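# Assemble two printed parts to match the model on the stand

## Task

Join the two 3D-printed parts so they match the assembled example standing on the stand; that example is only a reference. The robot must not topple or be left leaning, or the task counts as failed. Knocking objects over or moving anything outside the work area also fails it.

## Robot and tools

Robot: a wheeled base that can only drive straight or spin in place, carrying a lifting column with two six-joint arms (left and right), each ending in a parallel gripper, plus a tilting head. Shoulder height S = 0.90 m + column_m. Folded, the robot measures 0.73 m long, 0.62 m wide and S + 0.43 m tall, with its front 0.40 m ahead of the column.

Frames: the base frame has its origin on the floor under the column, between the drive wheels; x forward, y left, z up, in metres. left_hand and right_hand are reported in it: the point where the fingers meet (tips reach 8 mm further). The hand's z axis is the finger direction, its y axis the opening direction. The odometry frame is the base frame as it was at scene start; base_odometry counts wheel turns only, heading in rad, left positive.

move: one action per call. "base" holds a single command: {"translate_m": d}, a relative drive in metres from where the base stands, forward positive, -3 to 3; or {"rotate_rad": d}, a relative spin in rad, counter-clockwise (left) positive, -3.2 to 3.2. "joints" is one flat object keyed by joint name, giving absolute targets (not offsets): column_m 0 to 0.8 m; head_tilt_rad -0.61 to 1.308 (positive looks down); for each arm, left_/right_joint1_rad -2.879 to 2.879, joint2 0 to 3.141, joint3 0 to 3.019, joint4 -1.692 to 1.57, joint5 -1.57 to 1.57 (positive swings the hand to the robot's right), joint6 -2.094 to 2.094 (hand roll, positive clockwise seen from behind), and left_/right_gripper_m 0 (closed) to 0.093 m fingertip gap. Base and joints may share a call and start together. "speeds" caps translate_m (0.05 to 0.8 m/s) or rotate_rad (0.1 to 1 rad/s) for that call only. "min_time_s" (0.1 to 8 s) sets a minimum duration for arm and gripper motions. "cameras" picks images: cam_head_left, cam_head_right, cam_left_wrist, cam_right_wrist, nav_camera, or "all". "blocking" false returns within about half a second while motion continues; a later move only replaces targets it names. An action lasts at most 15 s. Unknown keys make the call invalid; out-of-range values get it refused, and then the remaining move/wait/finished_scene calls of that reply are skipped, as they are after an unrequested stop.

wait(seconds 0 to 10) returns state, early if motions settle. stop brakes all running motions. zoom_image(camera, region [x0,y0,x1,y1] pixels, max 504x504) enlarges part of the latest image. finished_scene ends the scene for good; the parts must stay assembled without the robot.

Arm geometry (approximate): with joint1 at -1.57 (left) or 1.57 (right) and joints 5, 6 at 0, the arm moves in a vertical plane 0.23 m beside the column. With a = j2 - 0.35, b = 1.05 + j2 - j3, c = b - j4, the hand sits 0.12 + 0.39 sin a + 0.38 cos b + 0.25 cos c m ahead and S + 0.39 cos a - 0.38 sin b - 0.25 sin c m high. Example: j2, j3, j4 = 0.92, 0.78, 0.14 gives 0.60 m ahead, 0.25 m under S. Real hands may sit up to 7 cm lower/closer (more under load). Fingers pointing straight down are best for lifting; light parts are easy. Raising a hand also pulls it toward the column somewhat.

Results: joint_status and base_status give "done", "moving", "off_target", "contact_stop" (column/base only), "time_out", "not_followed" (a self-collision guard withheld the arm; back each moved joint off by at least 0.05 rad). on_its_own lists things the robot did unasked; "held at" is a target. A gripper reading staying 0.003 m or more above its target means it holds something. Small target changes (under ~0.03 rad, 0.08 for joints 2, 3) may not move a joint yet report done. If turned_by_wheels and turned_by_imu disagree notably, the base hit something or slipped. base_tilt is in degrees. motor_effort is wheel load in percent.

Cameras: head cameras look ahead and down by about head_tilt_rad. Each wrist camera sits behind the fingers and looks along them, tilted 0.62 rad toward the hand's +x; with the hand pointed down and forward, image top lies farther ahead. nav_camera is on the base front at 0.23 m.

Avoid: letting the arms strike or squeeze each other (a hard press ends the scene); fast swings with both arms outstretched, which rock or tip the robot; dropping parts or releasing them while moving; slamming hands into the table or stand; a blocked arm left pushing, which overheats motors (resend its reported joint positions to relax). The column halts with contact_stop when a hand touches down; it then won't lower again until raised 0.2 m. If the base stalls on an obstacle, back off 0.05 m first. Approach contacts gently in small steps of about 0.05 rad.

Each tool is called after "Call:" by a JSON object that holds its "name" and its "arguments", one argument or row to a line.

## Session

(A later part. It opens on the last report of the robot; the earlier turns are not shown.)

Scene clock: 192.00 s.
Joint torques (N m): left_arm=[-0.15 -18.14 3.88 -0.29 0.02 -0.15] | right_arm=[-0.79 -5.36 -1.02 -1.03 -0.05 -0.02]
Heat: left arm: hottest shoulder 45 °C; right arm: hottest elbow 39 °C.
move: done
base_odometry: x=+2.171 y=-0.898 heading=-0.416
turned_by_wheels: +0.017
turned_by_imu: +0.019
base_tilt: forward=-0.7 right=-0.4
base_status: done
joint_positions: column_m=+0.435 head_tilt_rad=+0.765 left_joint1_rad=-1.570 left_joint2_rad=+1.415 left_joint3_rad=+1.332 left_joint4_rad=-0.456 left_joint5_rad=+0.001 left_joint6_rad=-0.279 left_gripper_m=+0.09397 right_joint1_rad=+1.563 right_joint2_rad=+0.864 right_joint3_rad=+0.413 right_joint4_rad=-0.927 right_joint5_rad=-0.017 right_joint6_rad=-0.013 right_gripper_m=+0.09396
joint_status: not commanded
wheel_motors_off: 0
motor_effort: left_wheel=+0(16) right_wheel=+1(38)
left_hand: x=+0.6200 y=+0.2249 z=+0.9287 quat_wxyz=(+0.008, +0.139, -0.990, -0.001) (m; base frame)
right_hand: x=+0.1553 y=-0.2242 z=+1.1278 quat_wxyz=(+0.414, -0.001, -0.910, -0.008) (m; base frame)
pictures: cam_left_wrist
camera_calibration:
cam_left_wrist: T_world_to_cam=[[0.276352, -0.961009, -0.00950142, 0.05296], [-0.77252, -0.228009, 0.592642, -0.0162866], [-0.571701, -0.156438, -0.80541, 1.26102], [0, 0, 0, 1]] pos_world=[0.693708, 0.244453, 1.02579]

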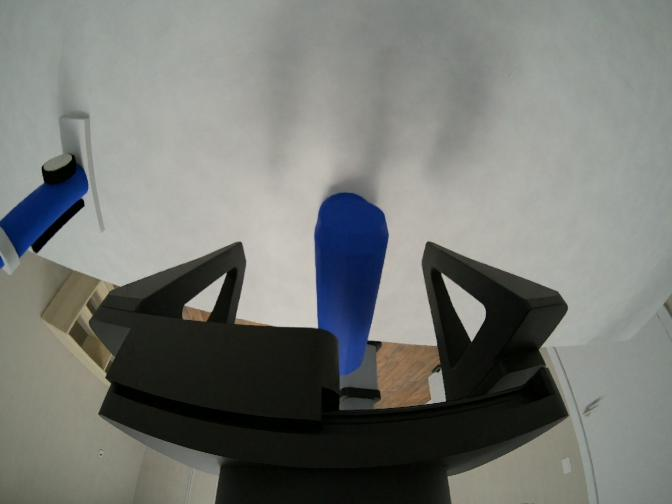

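Call:
{"name": "move", "arguments": {
  "joints": {"left_gripper_m": 0.02},
  "min_time_s": 4,
  "cameras": ["cam_head_left","cam_left_wrist"]
}}

Call:
{"name": "zoom_image", "arguments": {
  "camera": "cam_left_wrist",
  "region": [210, 70, 460, 320]
}}

Call:
{"name": "zoom_image", "arguments": {
  "camera": "cam_head_left",
  "region": [220, 210, 380, 350]
}}

Scene clock: 203.77 s.
Joint torques (N m): left_arm=[0.21 -18.14 3.84 -0.23 0.02 -0.15] | right_arm=[-0.67 -5.77 -0.99 -1.06 -0.05 0]
Heat: left arm: hottest shoulder 45 °C; right arm: hottest elbow 39 °C.
move: done
base_odometry: x=+2.171 y=-0.898 heading=-0.416
turned_by_wheels: +0.000
turned_by_imu: +0.002
base_tilt: forward=-0.7 right=-0.4
base_status: not commanded
joint_positions: column_m=+0.435 head_tilt_rad=+0.765 left_joint1_rad=-1.570 left_joint2_rad=+1.415 left_joint3_rad=+1.332 left_joint4_rad=-0.456 left_joint5_rad=+0.001 left_joint6_rad=-0.279 left_gripper_m=+0.02022 right_joint1_rad=+1.563 right_joint2_rad=+0.864 right_joint3_rad=+0.413 right_joint4_rad=-0.927 right_joint5_rad=-0.017 right_joint6_rad=-0.013 right_gripper_m=+0.09396
joint_status: all done
wheel_motors_off: 0
motor_effort: left_wheel=-2(2) right_wheel=+2(3)
left_hand: x=+0.6200 y=+0.2249 z=+0.9287 quat_wxyz=(+0.008, +0.139, -0.990, -0.001) (m; base frame)
right_hand: x=+0.1553 y=-0.2242 z=+1.1278 quat_wxyz=(+0.414, -0.001, -0.910, -0.008) (m; base frame)
pictures: cam_head_left, cam_left_wrist
camera_calibration:
cam_head_left: T_world_to_cam=[[0.0693308, -0.995043, -0.0712983, 0.156566], [-0.62635, 0.0122083, -0.779446, 1.12606], [0.776453, 0.0986974, -0.622399, 0.779838], [0, 0, 0, 1]] pos_world=[0.0889432, 0.0650745, 1.37423]
cam_left_wrist: T_world_to_cam=[[0.276352, -0.961009, -0.00950142, 0.05296], [-0.77252, -0.228009, 0.592642, -0.0162866], [-0.571701, -0.156438, -0.80541, 1.26102], [0, 0, 0, 1]] pos_world=[0.693708, 0.244453, 1.02579]

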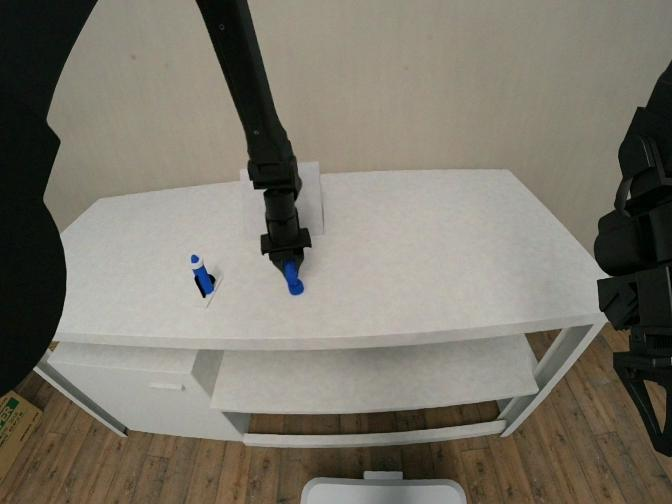

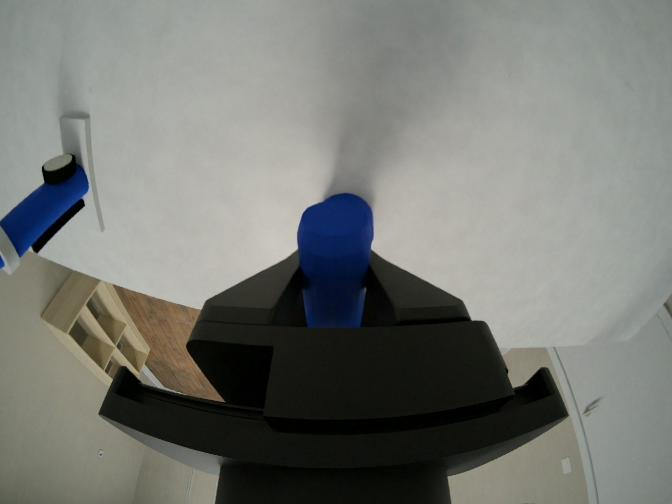

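Scaled by 2.016 from the camera's 672x504 image, which has a finer 960x720 frame.

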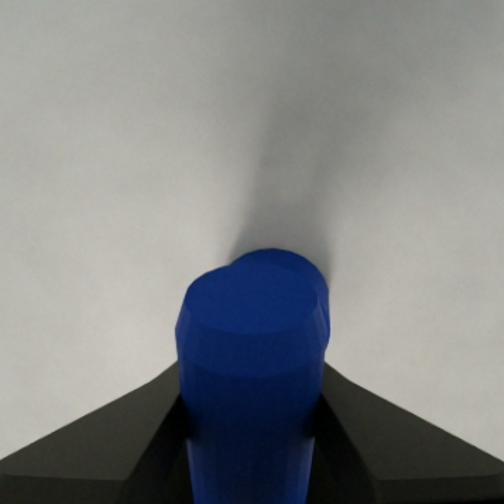

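Scaled by 3.150 from the camera's 672x504 image, which has a finer 960x720 frame.

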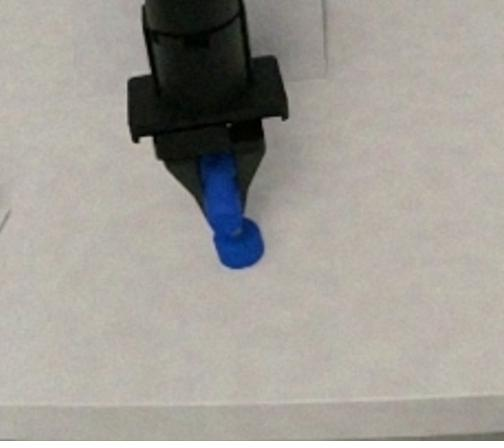

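Call:
{"name": "move", "arguments": {
  "joints": {"left_gripper_m": 0.006},
  "min_time_s": 2
}}

Call:
{"name": "move", "arguments": {
  "joints": {"column_m": 0.465},
  "cameras": ["cam_head_left","cam_head_right","cam_left_wrist"]
}}

Call:
{"name": "zoom_image", "arguments": {
  "camera": "cam_left_wrist",
  "region": [210, 70, 460, 320]
}}

Call:
{"name": "zoom_image", "arguments": {
  "camera": "cam_head_left",
  "region": [220, 210, 380, 350]
}}

Scene clock: 210.53 s.
Joint torques (N m): left_arm=[0.21 -18.08 3.86 -0.18 0 -0.15] | right_arm=[-0.38 -4.78 -0.99 -1.22 -0.07 -0.02]
Heat: left arm: hottest shoulder 45 °C; right arm: hottest elbow 39 °C.
move: off_target
base_odometry: x=+2.171 y=-0.898 heading=-0.416
turned_by_wheels: +0.000
turned_by_imu: +0.002
base_tilt: forward=-0.7 right=-0.4
base_status: not commanded
joint_positions: column_m=+0.435 head_tilt_rad=+0.765 left_joint1_rad=-1.570 left_joint2_rad=+1.415 left_joint3_rad=+1.332 left_joint4_rad=-0.456 left_joint5_rad=+0.001 left_joint6_rad=-0.279 left_gripper_m=+0.02021 right_joint1_rad=+1.563 right_joint2_rad=+0.864 right_joint3_rad=+0.413 right_joint4_rad=-0.927 right_joint5_rad=-0.017 right_joint6_rad=-0.013 right_gripper_m=+0.09396
joint_status: left_gripper_m off_target (ended at +0.02021, target +0.00600)
wheel_motors_off: 0
motor_effort: left_wheel=+0(1) right_wheel=+1(3)
left_hand: x=+0.6200 y=+0.2249 z=+0.9287 quat_wxyz=(+0.008, +0.139, -0.990, -0.001) (m; base frame)
right_hand: x=+0.1553 y=-0.2242 z=+1.1278 quat_wxyz=(+0.414, -0.001, -0.910, -0.008) (m; base frame)
pictures: none

Scene clock: 211.50 s.
Joint torques (N m): left_arm=[0.03 -18.26 3.82 -0.24 0.01 -0.14] | right_arm=[-0.79 -5.95 -1.14 -0.83 -0.05 0]
Heat: left arm: hottest shoulder 45 °C; right arm: hottest elbow 39 °C.
move: done
base_odometry: x=+2.171 y=-0.898 heading=-0.416
turned_by_wheels: +0.000
turned_by_imu: +0.000
base_tilt: forward=-0.7 right=-0.4
base_status: not commanded
joint_positions: column_m=+0.465 head_tilt_rad=+0.765 left_joint1_rad=-1.570 left_joint2_rad=+1.415 left_joint3_rad=+1.332 left_joint4_rad=-0.456 left_joint5_rad=+0.001 left_joint6_rad=-0.279 left_gripper_m=+0.02021 right_joint1_rad=+1.563 right_joint2_rad=+0.864 right_joint3_rad=+0.413 right_joint4_rad=-0.927 right_joint5_rad=-0.017 right_joint6_rad=-0.013 right_gripper_m=+0.09396
joint_status: all done
wheel_motors_off: 0
motor_effort: left_wheel=+1(2) right_wheel=+2(4)
left_hand: x=+0.6202 y=+0.2249 z=+0.9588 quat_wxyz=(+0.008, +0.139, -0.990, -0.001) (m; base frame)
right_hand: x=+0.1553 y=-0.2242 z=+1.1577 quat_wxyz=(+0.414, -0.001, -0.910, -0.008) (m; base frame)
pictures: cam_head_left, cam_head_right, cam_left_wrist
camera_calibration:
cam_head_left: T_world_to_cam=[[0.0693308, -0.995043, -0.0712983, 0.158698], [-0.62635, 0.0122083, -0.779446, 1.14936], [0.776453, 0.0986974, -0.622399, 0.798448], [0, 0, 0, 1]] pos_world=[0.0889432, 0.0650745, 1.40413]
cam_head_right: T_world_to_cam=[[0.0674586, -0.995259, -0.0700642, 0.0371417], [-0.626102, 0.012448, -0.779642, 1.14976], [0.776818, 0.0964608, -0.622294, 0.798121], [0, 0, 0, 1]] pos_world=[0.0973682, -0.0543341, 1.39567]
cam_left_wrist: T_world_to_cam=[[0.27636, -0.961008, -0.00940207, 0.0531082], [-0.772734, -0.228013, 0.592361, -0.0336593], [-0.571407, -0.15644, -0.805618, 1.28541], [0, 0, 0, 1]] pos_world=[0.693808, 0.244453, 1.05599]

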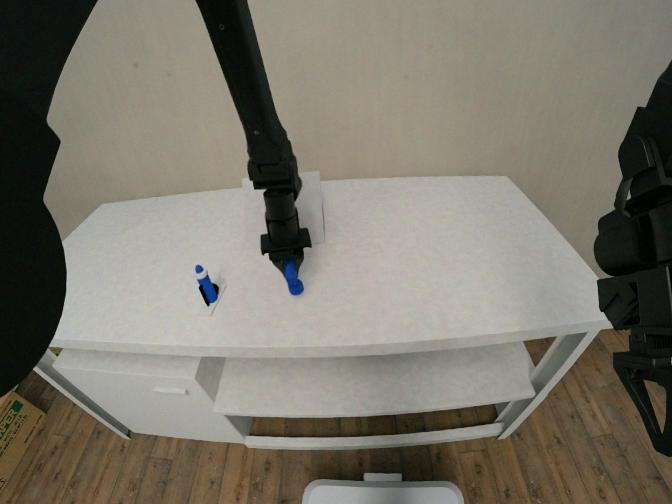

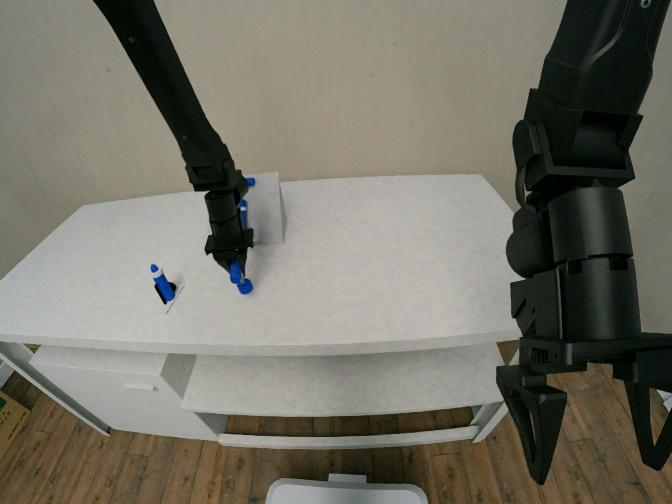

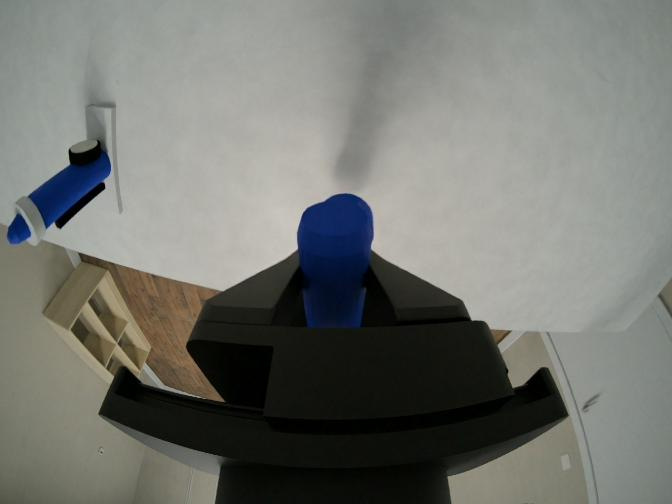

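Scaled by 2.016 from the camera's 672x504 image, which has a finer 960x720 frame.

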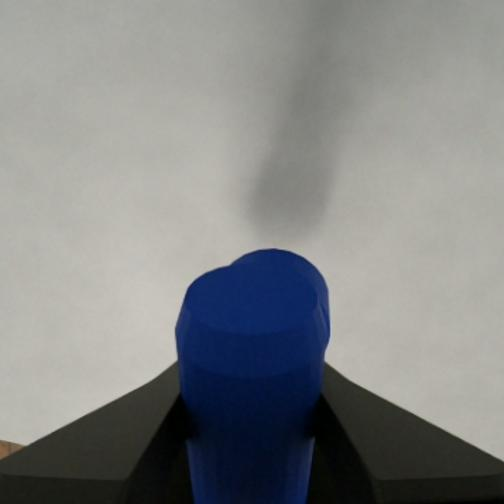

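Scaled by 3.150 from the camera's 672x504 image, which has a finer 960x720 frame.

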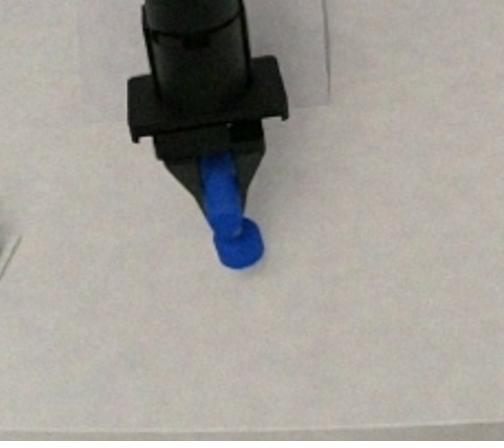

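Call:
{"name": "move", "arguments": {
  "joints": {"column_m": 0.6}
}}

Call:
{"name": "move", "arguments": {
  "base": {"rotate_rad": 0.343},
  "speeds": {"rotate_rad": 0.25},
  "joints": {"left_joint6_rad": 0.37},
  "min_time_s": 2,
  "cameras": ["cam_head_left","cam_head_right","cam_left_wrist"]
}}

Call:
{"name": "zoom_image", "arguments": {
  "camera": "cam_left_wrist",
  "region": [210, 50, 460, 300]
}}

Call:
{"name": "zoom_image", "arguments": {
  "camera": "cam_head_left",
  "region": [210, 230, 370, 370]
}}

Call:
{"name": "zoom_image", "arguments": {
  "camera": "cam_head_right",
  "region": [160, 230, 320, 370]
}}

Scene clock: 232.97 s.
Joint torques (N m): left_arm=[-0.03 -18.2 3.82 -0.24 0.02 -0.15] | right_arm=[-0.56 -4.6 -1.18 -1.16 0.01 -0.02]
Heat: left arm: hottest shoulder 45 °C; right arm: hottest elbow 39 °C.
move: done
base_odometry: x=+2.171 y=-0.898 heading=-0.416
turned_by_wheels: +0.000
turned_by_imu: +0.002
base_tilt: forward=-0.7 right=-0.4
base_status: not commanded
joint_positions: column_m=+0.600 head_tilt_rad=+0.765 left_joint1_rad=-1.570 left_joint2_rad=+1.415 left_joint3_rad=+1.332 left_joint4_rad=-0.456 left_joint5_rad=+0.001 left_joint6_rad=-0.279 left_gripper_m=+0.02021 right_joint1_rad=+1.563 right_joint2_rad=+0.864 right_joint3_rad=+0.413 right_joint4_rad=-0.927 right_joint5_rad=-0.017 right_joint6_rad=-0.013 right_gripper_m=+0.09396
joint_status: all done
wheel_motors_off: 0
motor_effort: left_wheel=+0(2) right_wheel=+3(4)
left_hand: x=+0.6202 y=+0.2249 z=+1.0938 quat_wxyz=(+0.008, +0.139, -0.990, -0.001) (m; base frame)
right_hand: x=+0.1553 y=-0.2242 z=+1.2927 quat_wxyz=(+0.414, -0.001, -0.910, -0.008) (m; base frame)
pictures: none

Scene clock: 235.27 s.
Joint torques (N m): left_arm=[-0.15 -18.14 3.82 -0.23 0.12 0.12] | right_arm=[-0.97 -6.12 -1.32 -1.02 -0.01 -0.06]
Heat: left arm: hottest shoulder 46 °C; right arm: hottest elbow 39 °C.
move: done
base_odometry: x=+2.172 y=-0.898 heading=-0.074
turned_by_wheels: +0.342
turned_by_imu: +0.342
base_tilt: forward=-0.7 right=-0.4
base_status: done
joint_positions: column_m=+0.600 head_tilt_rad=+0.765 left_joint1_rad=-1.567 left_joint2_rad=+1.415 left_joint3_rad=+1.332 left_joint4_rad=-0.456 left_joint5_rad=+0.000 left_joint6_rad=+0.357 left_gripper_m=+0.02021 right_joint1_rad=+1.563 right_joint2_rad=+0.864 right_joint3_rad=+0.413 right_joint4_rad=-0.927 right_joint5_rad=-0.017 right_joint6_rad=-0.013 right_gripper_m=+0.09396
joint_status: all done
wheel_motors_off: 0
motor_effort: left_wheel=-2(34) right_wheel=-1(43)
left_hand: x=+0.6204 y=+0.2267 z=+1.0939 quat_wxyz=(+0.008, -0.177, -0.984, +0.000) (m; base frame)
right_hand: x=+0.1553 y=-0.2242 z=+1.2927 quat_wxyz=(+0.414, -0.001, -0.910, -0.008) (m; base frame)
pictures: cam_head_left, cam_head_right, cam_left_wrist
camera_calibration:
cam_head_left: T_world_to_cam=[[0.0693308, -0.995043, -0.0712983, 0.168323], [-0.62635, 0.0122083, -0.779446, 1.25459], [0.776453, 0.0986974, -0.622399, 0.882472], [0, 0, 0, 1]] pos_world=[0.0889432, 0.0650745, 1.53913]
cam_head_right: T_world_to_cam=[[0.0674586, -0.995259, -0.0700642, 0.0466004], [-0.626102, 0.012448, -0.779642, 1.25501], [0.776818, 0.0964608, -0.622294, 0.882131], [0, 0, 0, 1]] pos_world=[0.0973682, -0.0543341, 1.53067]
cam_left_wrist: T_world_to_cam=[[-0.34749, -0.93768, -0.00267686, 0.43045], [-0.755808, 0.278399, 0.592662, -0.238628], [-0.554982, 0.207967, -0.805447, 1.30166], [0, 0, 0, 1]] pos_world=[0.69162, 0.199355, 1.191]

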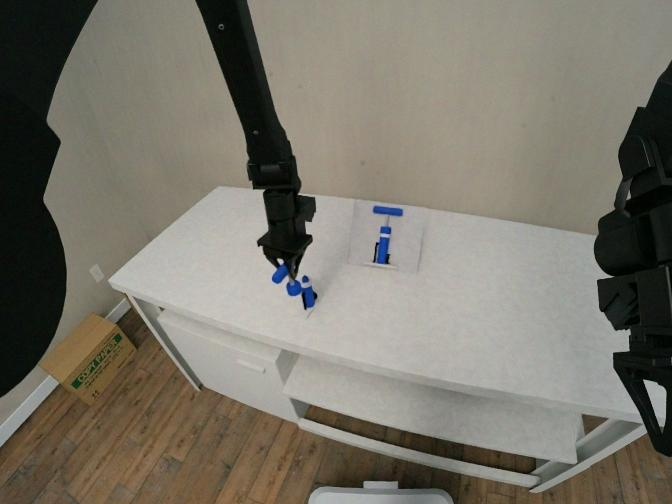

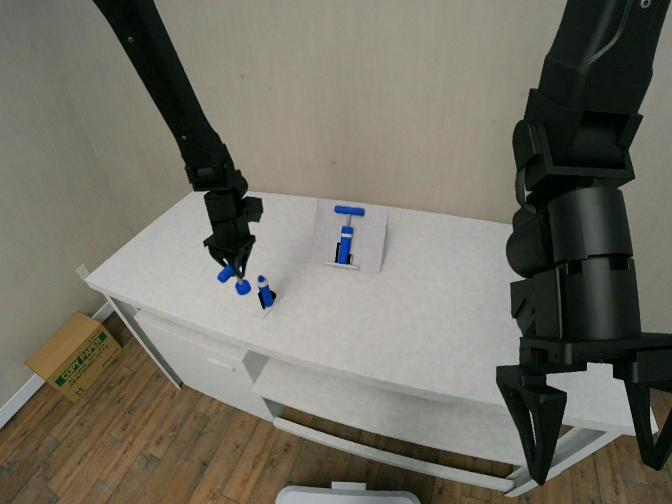

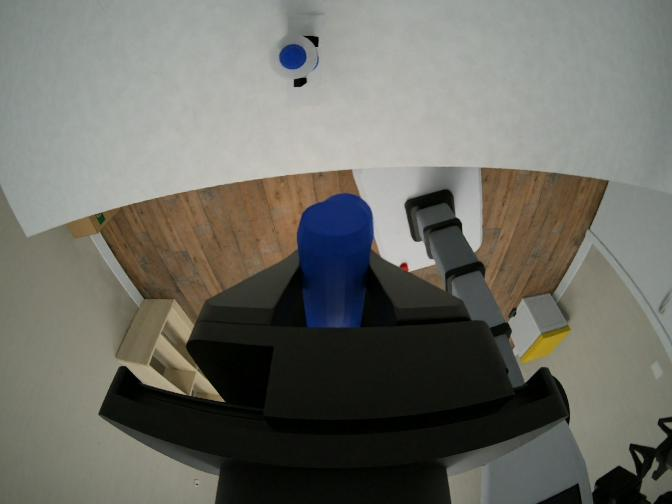

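Scaled by 2.016 from the camera's 672x504 image, which has a finer 960x720 frame.

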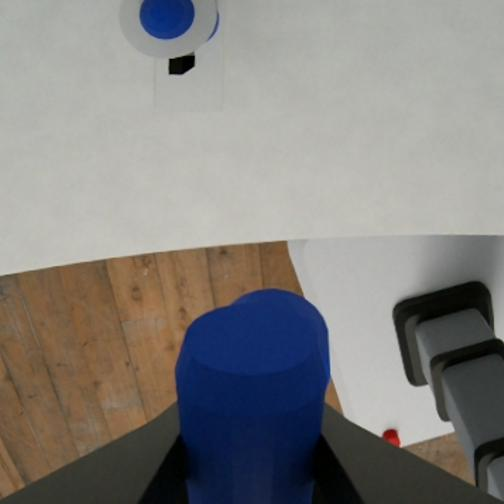

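Scaled by 3.150 from the camera's 672x504 image, which has a finer 960x720 frame.

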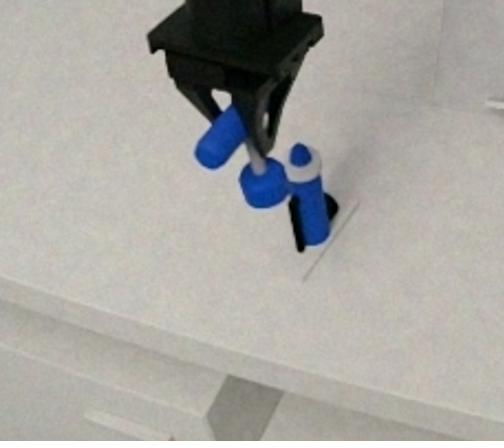

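Scaled by 3.150 from the camera's 672x504 image, which has a finer 960x720 frame.

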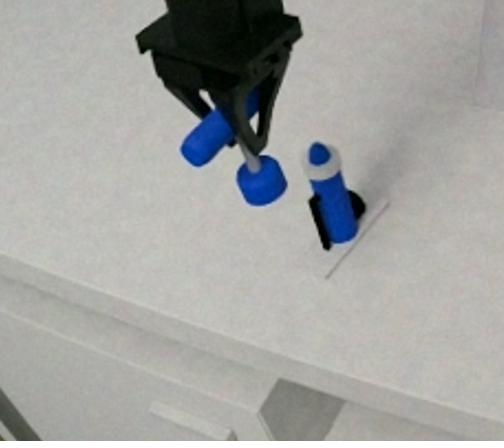

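Call:
{"name": "move", "arguments": {
  "joints": {"left_joint2_rad": 1.523, "left_joint3_rad": 1.667, "left_joint4_rad": -0.664, "left_joint1_rad": -1.57},
  "min_time_s": 2.5,
  "cameras": ["cam_head_left","cam_head_right","cam_left_wrist"]
}}

Call:
{"name": "zoom_image", "arguments": {
  "camera": "cam_left_wrist",
  "region": [210, 50, 460, 300]
}}

Call:
{"name": "zoom_image", "arguments": {
  "camera": "cam_head_left",
  "region": [240, 230, 360, 330]
}}

Call:
{"name": "zoom_image", "arguments": {
  "camera": "cam_head_right",
  "region": [200, 230, 320, 330]
}}

Scene clock: 266.23 s.
Joint torques (N m): left_arm=[-0.15 -16.91 6.13 -0.24 0.12 0.11] | right_arm=[-0.97 -5.13 -1.06 -1.02 -0.05 0]
Heat: left arm: hottest shoulder 47 °C; right arm: hottest elbow 39 °C.
move: done
base_odometry: x=+2.172 y=-0.898 heading=-0.074
turned_by_wheels: +0.000
turned_by_imu: +0.002
base_tilt: forward=-0.7 right=-0.4
base_status: not commanded
joint_positions: column_m=+0.600 head_tilt_rad=+0.765 left_joint1_rad=-1.567 left_joint2_rad=+1.486 left_joint3_rad=+1.640 left_joint4_rad=-0.656 left_joint5_rad=+0.000 left_joint6_rad=+0.357 left_gripper_m=+0.02021 right_joint1_rad=+1.563 right_joint2_rad=+0.864 right_joint3_rad=+0.413 right_joint4_rad=-0.927 right_joint5_rad=-0.017 right_joint6_rad=-0.013 right_gripper_m=+0.09396
joint_status: all done
wheel_motors_off: 0
motor_effort: left_wheel=-2(4) right_wheel=+1(2)
left_hand: x=+0.7183 y=+0.2268 z=+1.1172 quat_wxyz=(-0.010, -0.177, -0.984, -0.004) (m; base frame)
right_hand: x=+0.1553 y=-0.2242 z=+1.2927 quat_wxyz=(+0.414, -0.001, -0.910, -0.008) (m; base frame)
pictures: cam_head_left, cam_head_right, cam_left_wrist
camera_calibration:
cam_head_left: T_world_to_cam=[[0.0693308, -0.995043, -0.0712983, 0.168323], [-0.62635, 0.0122083, -0.779446, 1.25459], [0.776453, 0.0986974, -0.622399, 0.882472], [0, 0, 0, 1]] pos_world=[0.0889432, 0.0650745, 1.53913]
cam_head_right: T_world_to_cam=[[0.0674586, -0.995259, -0.0700642, 0.0466004], [-0.626102, 0.012448, -0.779642, 1.25501], [0.776818, 0.0964608, -0.622294, 0.882131], [0, 0, 0, 1]] pos_world=[0.0973682, -0.0543341, 1.53067]
cam_left_wrist: T_world_to_cam=[[-0.347252, -0.937641, -0.015681, 0.478989], [-0.777198, 0.278395, 0.564323, -0.131445], [-0.524767, 0.208149, -0.825405, 1.37525], [0, 0, 0, 1]] pos_world=[0.785858, 0.199455, 1.21683]

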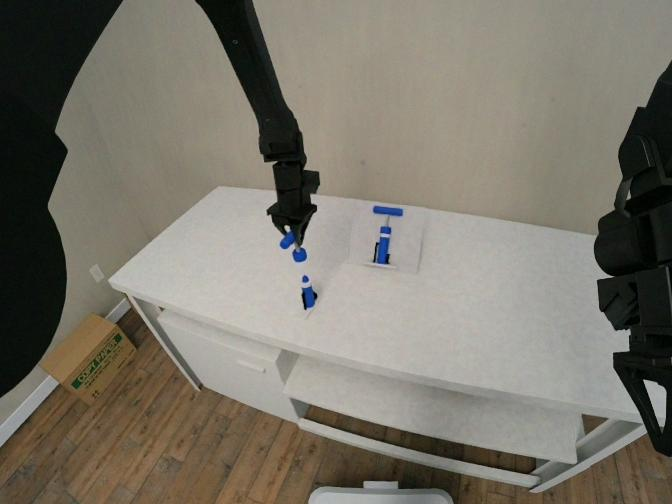

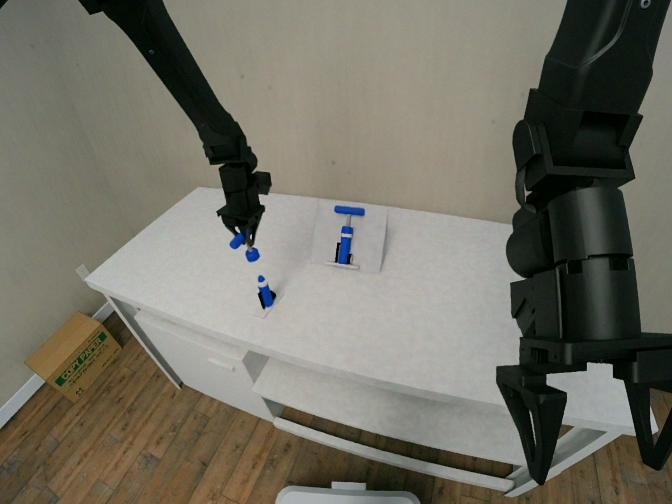

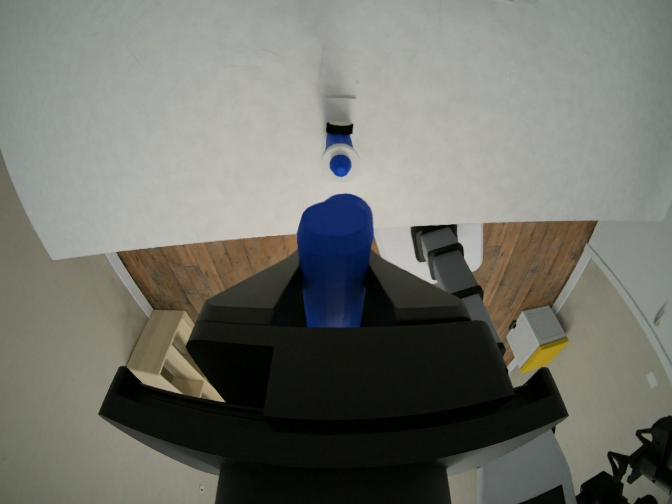

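Scaled by 2.016 from the camera's 672x504 image, which has a finer 960x720 frame.

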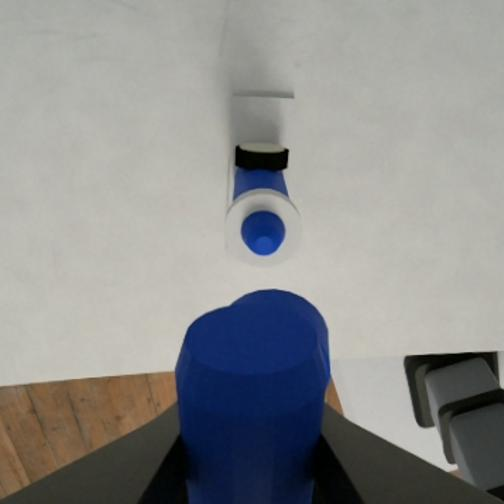

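Scaled by 4.200 from the camera's 672x504 image, which has a finer 960x720 frame.

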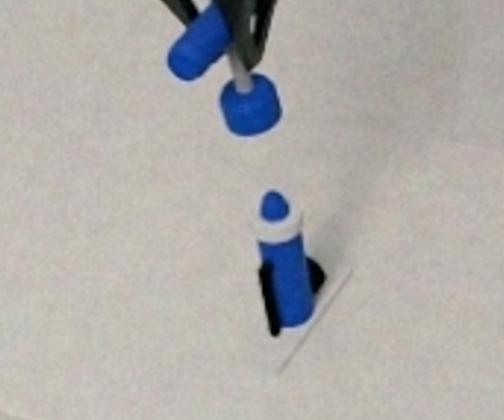

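Scaled by 4.200 from the camera's 672x504 image, which has a finer 960x720 frame.

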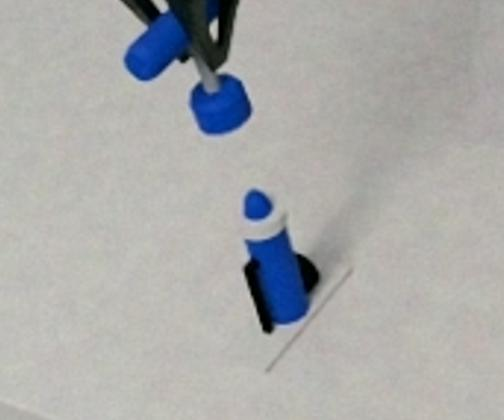

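Call:
{"name": "move", "arguments": {
  "joints": {"column_m": 0.555},
  "base": {"rotate_rad": -0.011},
  "speeds": {"rotate_rad": 0.1},
  "cameras": ["cam_head_left","cam_head_right","cam_left_wrist"]
}}

Call:
{"name": "zoom_image", "arguments": {
  "camera": "cam_left_wrist",
  "region": [210, 50, 460, 300]
}}

Call:
{"name": "zoom_image", "arguments": {
  "camera": "cam_head_left",
  "region": [260, 220, 350, 310]
}}

Call:
{"name": "zoom_image", "arguments": {
  "camera": "cam_head_right",
  "region": [215, 220, 305, 310]
}}

Scene clock: 306.70 s.
Joint torques (N m): left_arm=[0.09 -17.38 5.89 -0.17 0.11 0.12] | right_arm=[-0.62 -6.01 -0.96 -1.06 -0.06 -0.05]
Heat: left arm: hottest shoulder 51 °C; right arm: hottest elbow 38 °C.
move: done
base_odometry: x=+2.171 y=-0.898 heading=-0.084
turned_by_wheels: -0.011
turned_by_imu: -0.010
base_tilt: forward=-0.6 right=-0.4
base_status: done
joint_positions: column_m=+0.555 head_tilt_rad=+0.765 left_joint1_rad=-1.570 left_joint2_rad=+1.492 left_joint3_rad=+1.644 left_joint4_rad=-0.656 left_joint5_rad=+0.001 left_joint6_rad=+0.358 left_gripper_m=+0.02021 right_joint1_rad=+1.563 right_joint2_rad=+0.864 right_joint3_rad=+0.413 right_joint4_rad=-0.927 right_joint5_rad=-0.017 right_joint6_rad=-0.013 right_gripper_m=+0.09396
joint_status: all done
wheel_motors_off: 0
motor_effort: left_wheel=+3(23) right_wheel=+1(11)
left_hand: x=+0.7180 y=+0.2249 z=+1.0698 quat_wxyz=(-0.009, -0.178, -0.984, -0.002) (m; base frame)
right_hand: x=+0.1553 y=-0.2242 z=+1.2478 quat_wxyz=(+0.414, -0.001, -0.910, -0.008) (m; base frame)
pictures: cam_head_left, cam_head_right, cam_left_wrist
camera_calibration:
cam_head_left: T_world_to_cam=[[0.0693308, -0.995043, -0.0712983, 0.165122], [-0.62635, 0.0122083, -0.779446, 1.21959], [0.776453, 0.0986974, -0.622399, 0.854526], [0, 0, 0, 1]] pos_world=[0.0889432, 0.0650745, 1.49423]
cam_head_right: T_world_to_cam=[[0.0674586, -0.995259, -0.0700642, 0.0434545], [-0.626102, 0.012448, -0.779642, 1.22001], [0.776818, 0.0964608, -0.622294, 0.85419], [0, 0, 0, 1]] pos_world=[0.0973682, -0.0543341, 1.48577]
cam_left_wrist: T_world_to_cam=[[-0.348888, -0.93709, -0.0118088, 0.473264], [-0.775216, 0.281494, 0.56551, -0.107865], [-0.52661, 0.206454, -0.824657, 1.33734], [0, 0, 0, 1]] pos_world=[0.785754, 0.197755, 1.16944]

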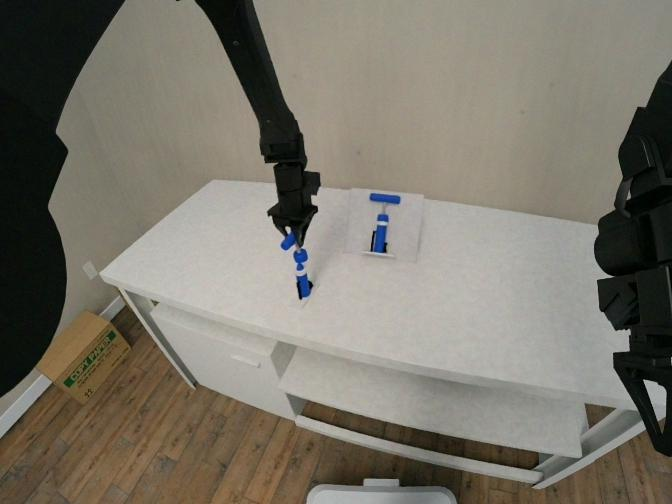

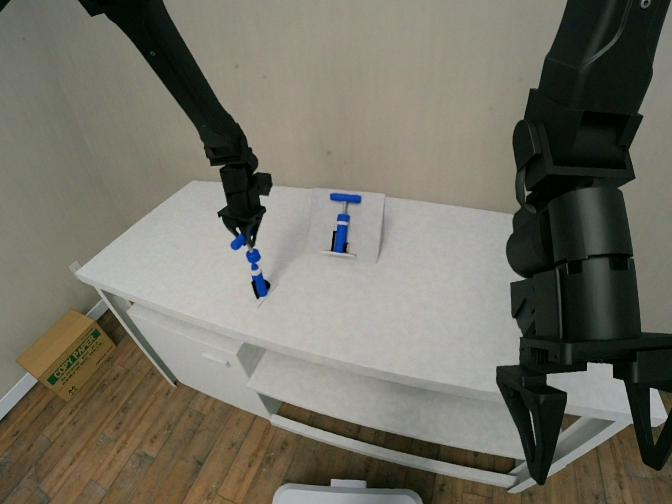

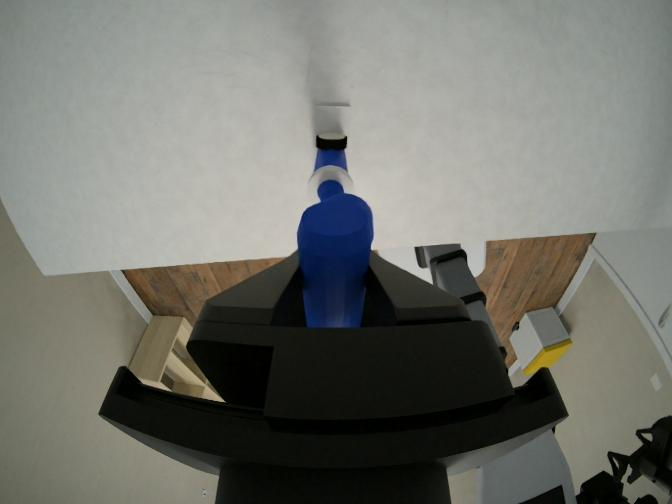

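Scaled by 2.016 from the camera's 672x504 image, which has a finer 960x720 frame.

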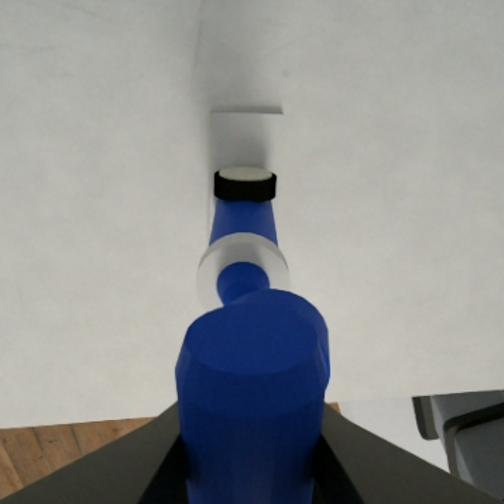

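Scaled by 5.600 from the camera's 672x504 image, which has a finer 960x720 frame.

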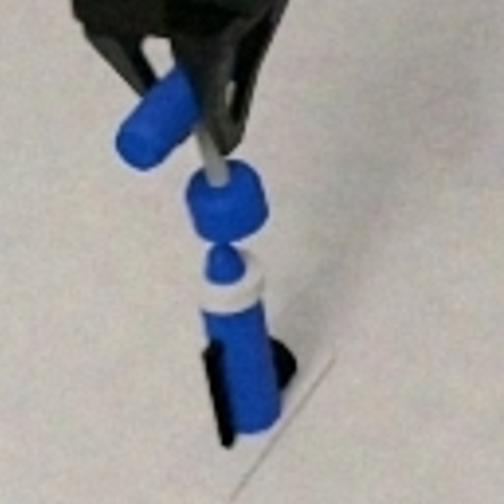

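Scaled by 5.600 from the camera's 672x504 image, which has a finer 960x720 frame.

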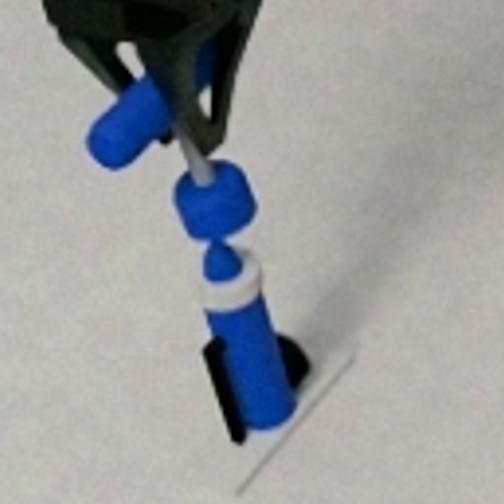

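Call:
{"name": "move", "arguments": {
  "base": {"rotate_rad": 0.009},
  "speeds": {"rotate_rad": 0.1},
  "cameras": ["cam_head_left","cam_head_right","cam_left_wrist"]
}}

Call:
{"name": "zoom_image", "arguments": {
  "camera": "cam_left_wrist",
  "region": [270, 110, 410, 250]
}}

Call:
{"name": "zoom_image", "arguments": {
  "camera": "cam_head_left",
  "region": [260, 220, 350, 310]
}}

Call:
{"name": "zoom_image", "arguments": {
  "camera": "cam_head_right",
  "region": [215, 220, 305, 310]
}}

Scene clock: 323.53 s.
Joint torques (N m): left_arm=[-0.09 -17.38 5.89 -0.17 0.13 0.11] | right_arm=[-1.08 -5.54 -1.05 -0.88 -0.07 -0.06]
Heat: left arm: hottest shoulder 53 °C; right arm: hottest elbow 38 °C.
move: done
base_odometry: x=+2.172 y=-0.898 heading=-0.076
turned_by_wheels: +0.008
turned_by_imu: +0.009
base_tilt: forward=-0.7 right=-0.4
base_status: done
joint_positions: column_m=+0.555 head_tilt_rad=+0.765 left_joint1_rad=-1.567 left_joint2_rad=+1.492 left_joint3_rad=+1.644 left_joint4_rad=-0.656 left_joint5_rad=+0.000 left_joint6_rad=+0.358 left_gripper_m=+0.02021 right_joint1_rad=+1.563 right_joint2_rad=+0.864 right_joint3_rad=+0.413 right_joint4_rad=-0.927 right_joint5_rad=-0.017 right_joint6_rad=-0.013 right_gripper_m=+0.09396
joint_status: not commanded
wheel_motors_off: 0
motor_effort: left_wheel=-1(26) right_wheel=-1(20)
left_hand: x=+0.7180 y=+0.2268 z=+1.0698 quat_wxyz=(-0.009, -0.177, -0.984, -0.003) (m; base frame)
right_hand: x=+0.1553 y=-0.2242 z=+1.2478 quat_wxyz=(+0.414, -0.001, -0.910, -0.008) (m; base frame)
pictures: cam_head_left, cam_head_right, cam_left_wrist
camera_calibration:
cam_head_left: T_world_to_cam=[[0.0693308, -0.995043, -0.0712983, 0.165122], [-0.62635, 0.0122083, -0.779446, 1.21959], [0.776453, 0.0986974, -0.622399, 0.854526], [0, 0, 0, 1]] pos_world=[0.0889432, 0.0650745, 1.49423]
cam_head_right: T_world_to_cam=[[0.0674586, -0.995259, -0.0700642, 0.0434545], [-0.626102, 0.012448, -0.779642, 1.22001], [0.776818, 0.0964608, -0.622294, 0.85419], [0, 0, 0, 1]] pos_world=[0.0973682, -0.0543341, 1.48577]
cam_left_wrist: T_world_to_cam=[[-0.347651, -0.937508, -0.0147601, 0.477419], [-0.775563, 0.27868, 0.566427, -0.108525], [-0.526917, 0.208366, -0.82398, 1.33598], [0, 0, 0, 1]] pos_world=[0.785755, 0.199456, 1.16933]

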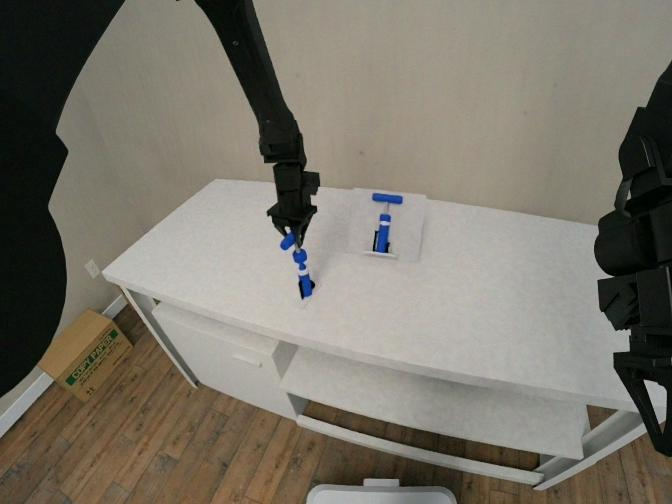

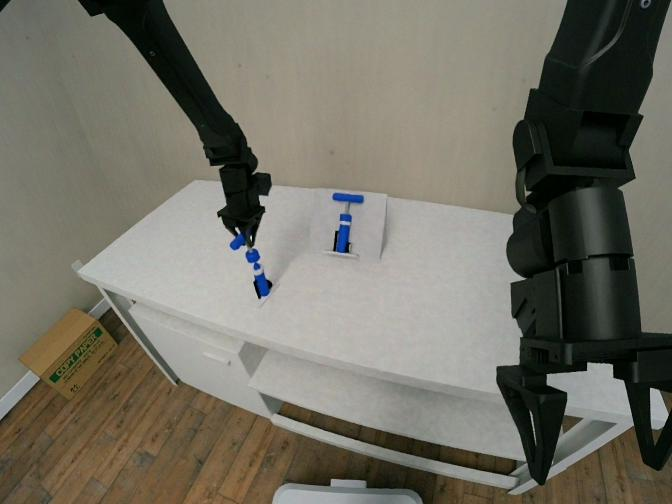

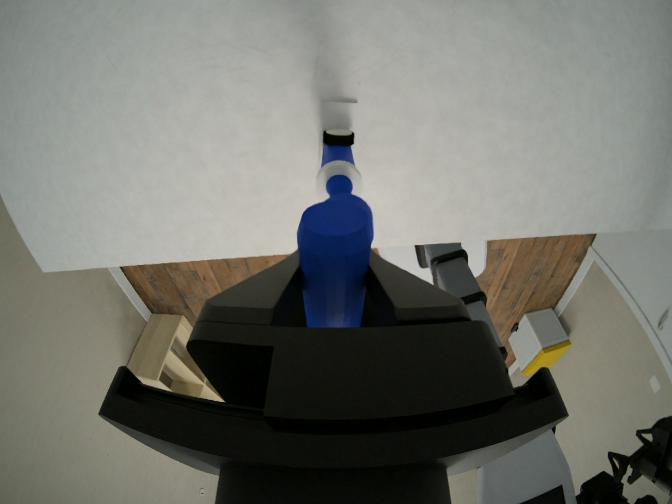

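Scaled by 3.600 from the camera's 672x504 image, which has a finer 960x720 frame.

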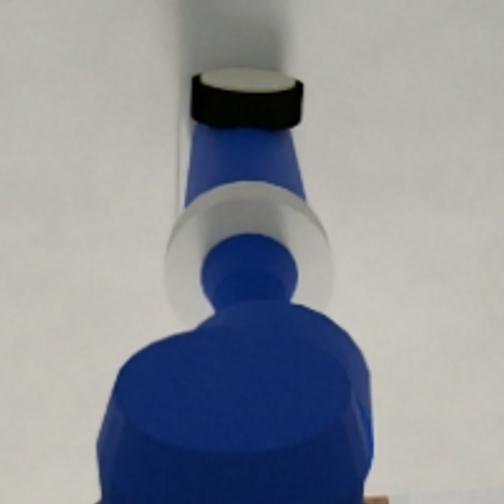

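Scaled by 5.600 from the camera's 672x504 image, which has a finer 960x720 frame.

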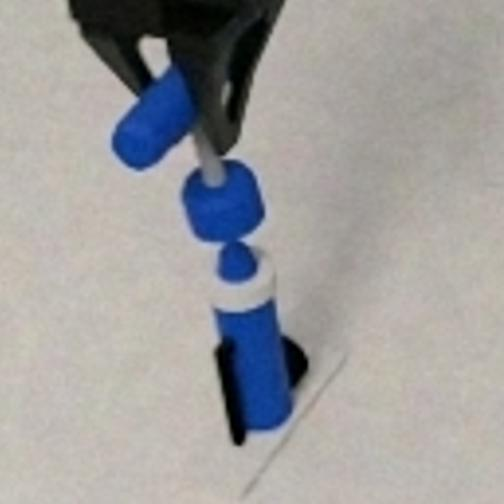

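Scaled by 5.600 from the camera's 672x504 image, which has a finer 960x720 frame.

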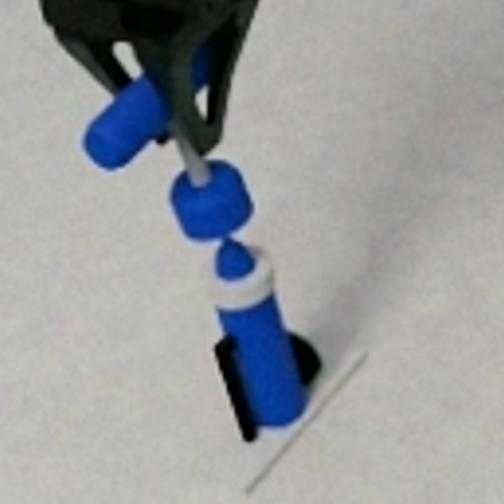

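Call:
{"name": "move", "arguments": {
  "base": {"translate_m": 0.016},
  "speeds": {"translate_m": 0.05},
  "cameras": ["cam_head_left","cam_head_right","cam_left_wrist"]
}}

Call:
{"name": "zoom_image", "arguments": {
  "camera": "cam_left_wrist",
  "region": [270, 110, 410, 250]
}}

Call:
{"name": "zoom_image", "arguments": {
  "camera": "cam_head_left",
  "region": [260, 220, 350, 310]
}}

Call:
{"name": "zoom_image", "arguments": {
  "camera": "cam_head_right",
  "region": [215, 220, 305, 310]
}}

Scene clock: 344.87 s.
Joint torques (N m): left_arm=[0.09 -17.44 5.6 -0.12 0.13 0.12] | right_arm=[-0.85 -5.13 -1.01 -0.99 -0.04 -0.09]
Heat: left arm: hottest shoulder 53 °C; right arm: hottest elbow 38 °C.
move: done
base_odometry: x=+2.188 y=-0.899 heading=-0.076
turned_by_wheels: +0.000
turned_by_imu: +0.002
base_tilt: forward=-0.7 right=-0.3
base_status: done
joint_positions: column_m=+0.555 head_tilt_rad=+0.765 left_joint1_rad=-1.567 left_joint2_rad=+1.493 left_joint3_rad=+1.648 left_joint4_rad=-0.659 left_joint5_rad=+0.000 left_joint6_rad=+0.358 left_gripper_m=+0.02021 right_joint1_rad=+1.563 right_joint2_rad=+0.864 right_joint3_rad=+0.413 right_joint4_rad=-0.927 right_joint5_rad=-0.017 right_joint6_rad=-0.013 right_gripper_m=+0.09396
joint_status: not commanded
wheel_motors_off: 0
motor_effort: left_wheel=+2(38) right_wheel=+0(44)
left_hand: x=+0.7192 y=+0.2268 z=+1.0703 quat_wxyz=(-0.010, -0.177, -0.984, -0.003) (m; base frame)
right_hand: x=+0.1550 y=-0.2242 z=+1.2479 quat_wxyz=(+0.414, -0.001, -0.910, -0.008) (m; base frame)
pictures: cam_head_left, cam_head_right, cam_left_wrist
camera_calibration:
cam_head_left: T_world_to_cam=[[0.0693308, -0.995043, -0.0712983, 0.165122], [-0.62635, 0.0122083, -0.779446, 1.21959], [0.776453, 0.0986974, -0.622399, 0.854526], [0, 0, 0, 1]] pos_world=[0.0889432, 0.0650745, 1.49423]
cam_head_right: T_world_to_cam=[[0.0674586, -0.995259, -0.0700642, 0.0434545], [-0.626102, 0.012448, -0.779642, 1.22001], [0.776818, 0.0964608, -0.622294, 0.85419], [0, 0, 0, 1]] pos_world=[0.0973682, -0.0543341, 1.48577]
cam_left_wrist: T_world_to_cam=[[-0.347644, -0.937507, -0.0150109, 0.478132], [-0.775979, 0.278686, 0.565855, -0.10688], [-0.526309, 0.208364, -0.824368, 1.337], [0, 0, 0, 1]] pos_world=[0.786956, 0.199456, 1.16983]

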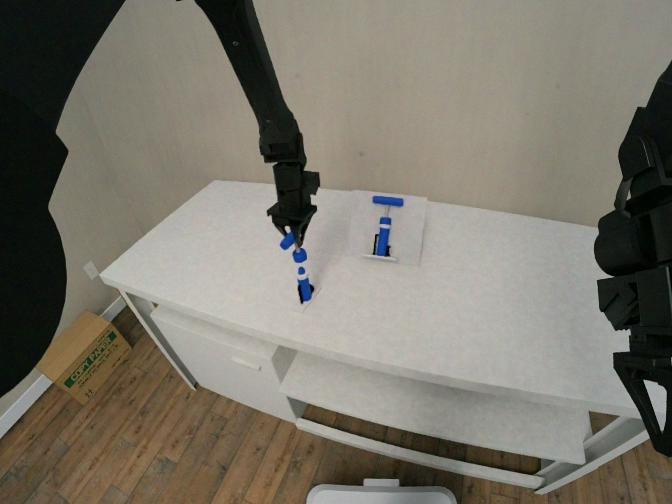

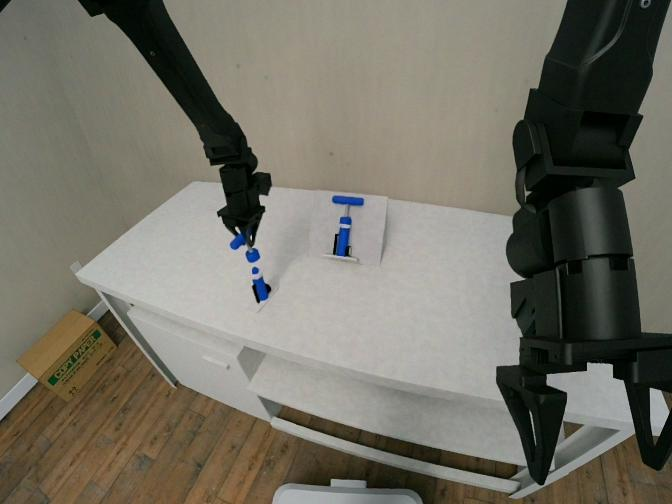

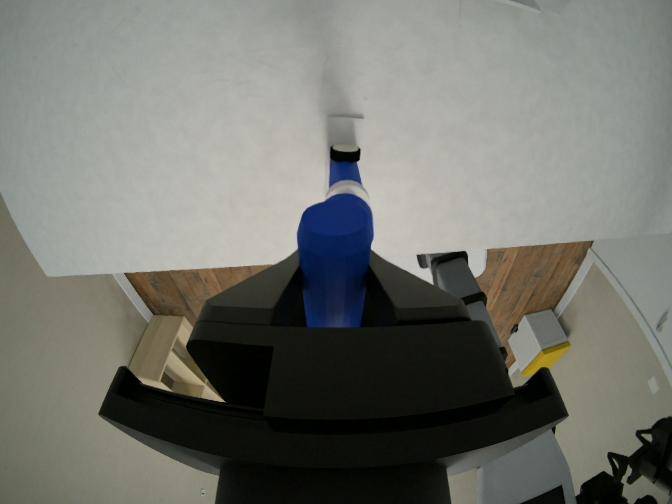

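Scaled by 3.600 from the camera's 672x504 image, which has a finer 960x720 frame.

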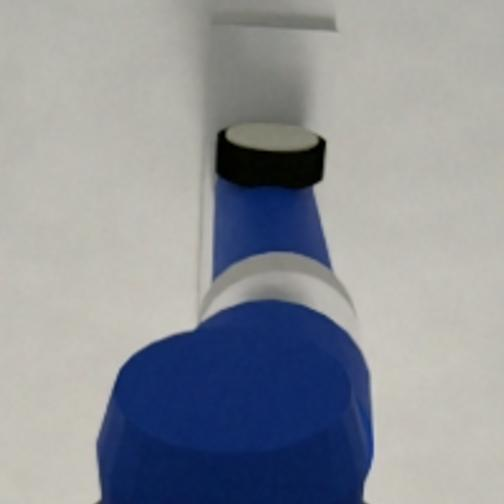

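Scaled by 5.600 from the camera's 672x504 image, which has a finer 960x720 frame.

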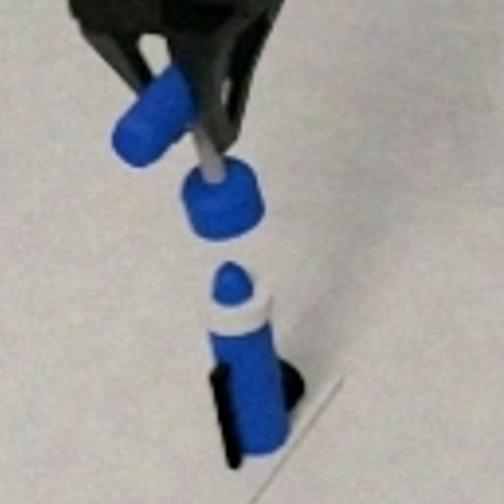

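Scaled by 5.600 from the camera's 672x504 image, which has a finer 960x720 frame.

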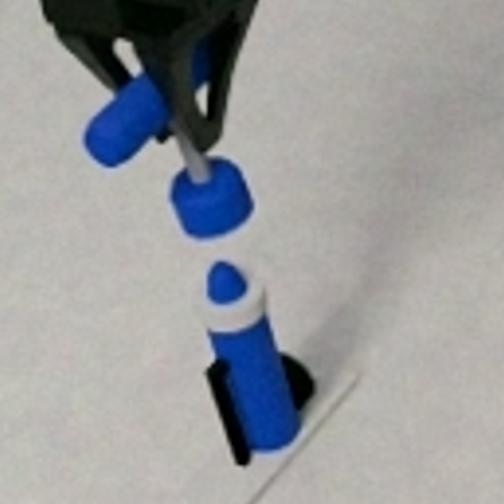

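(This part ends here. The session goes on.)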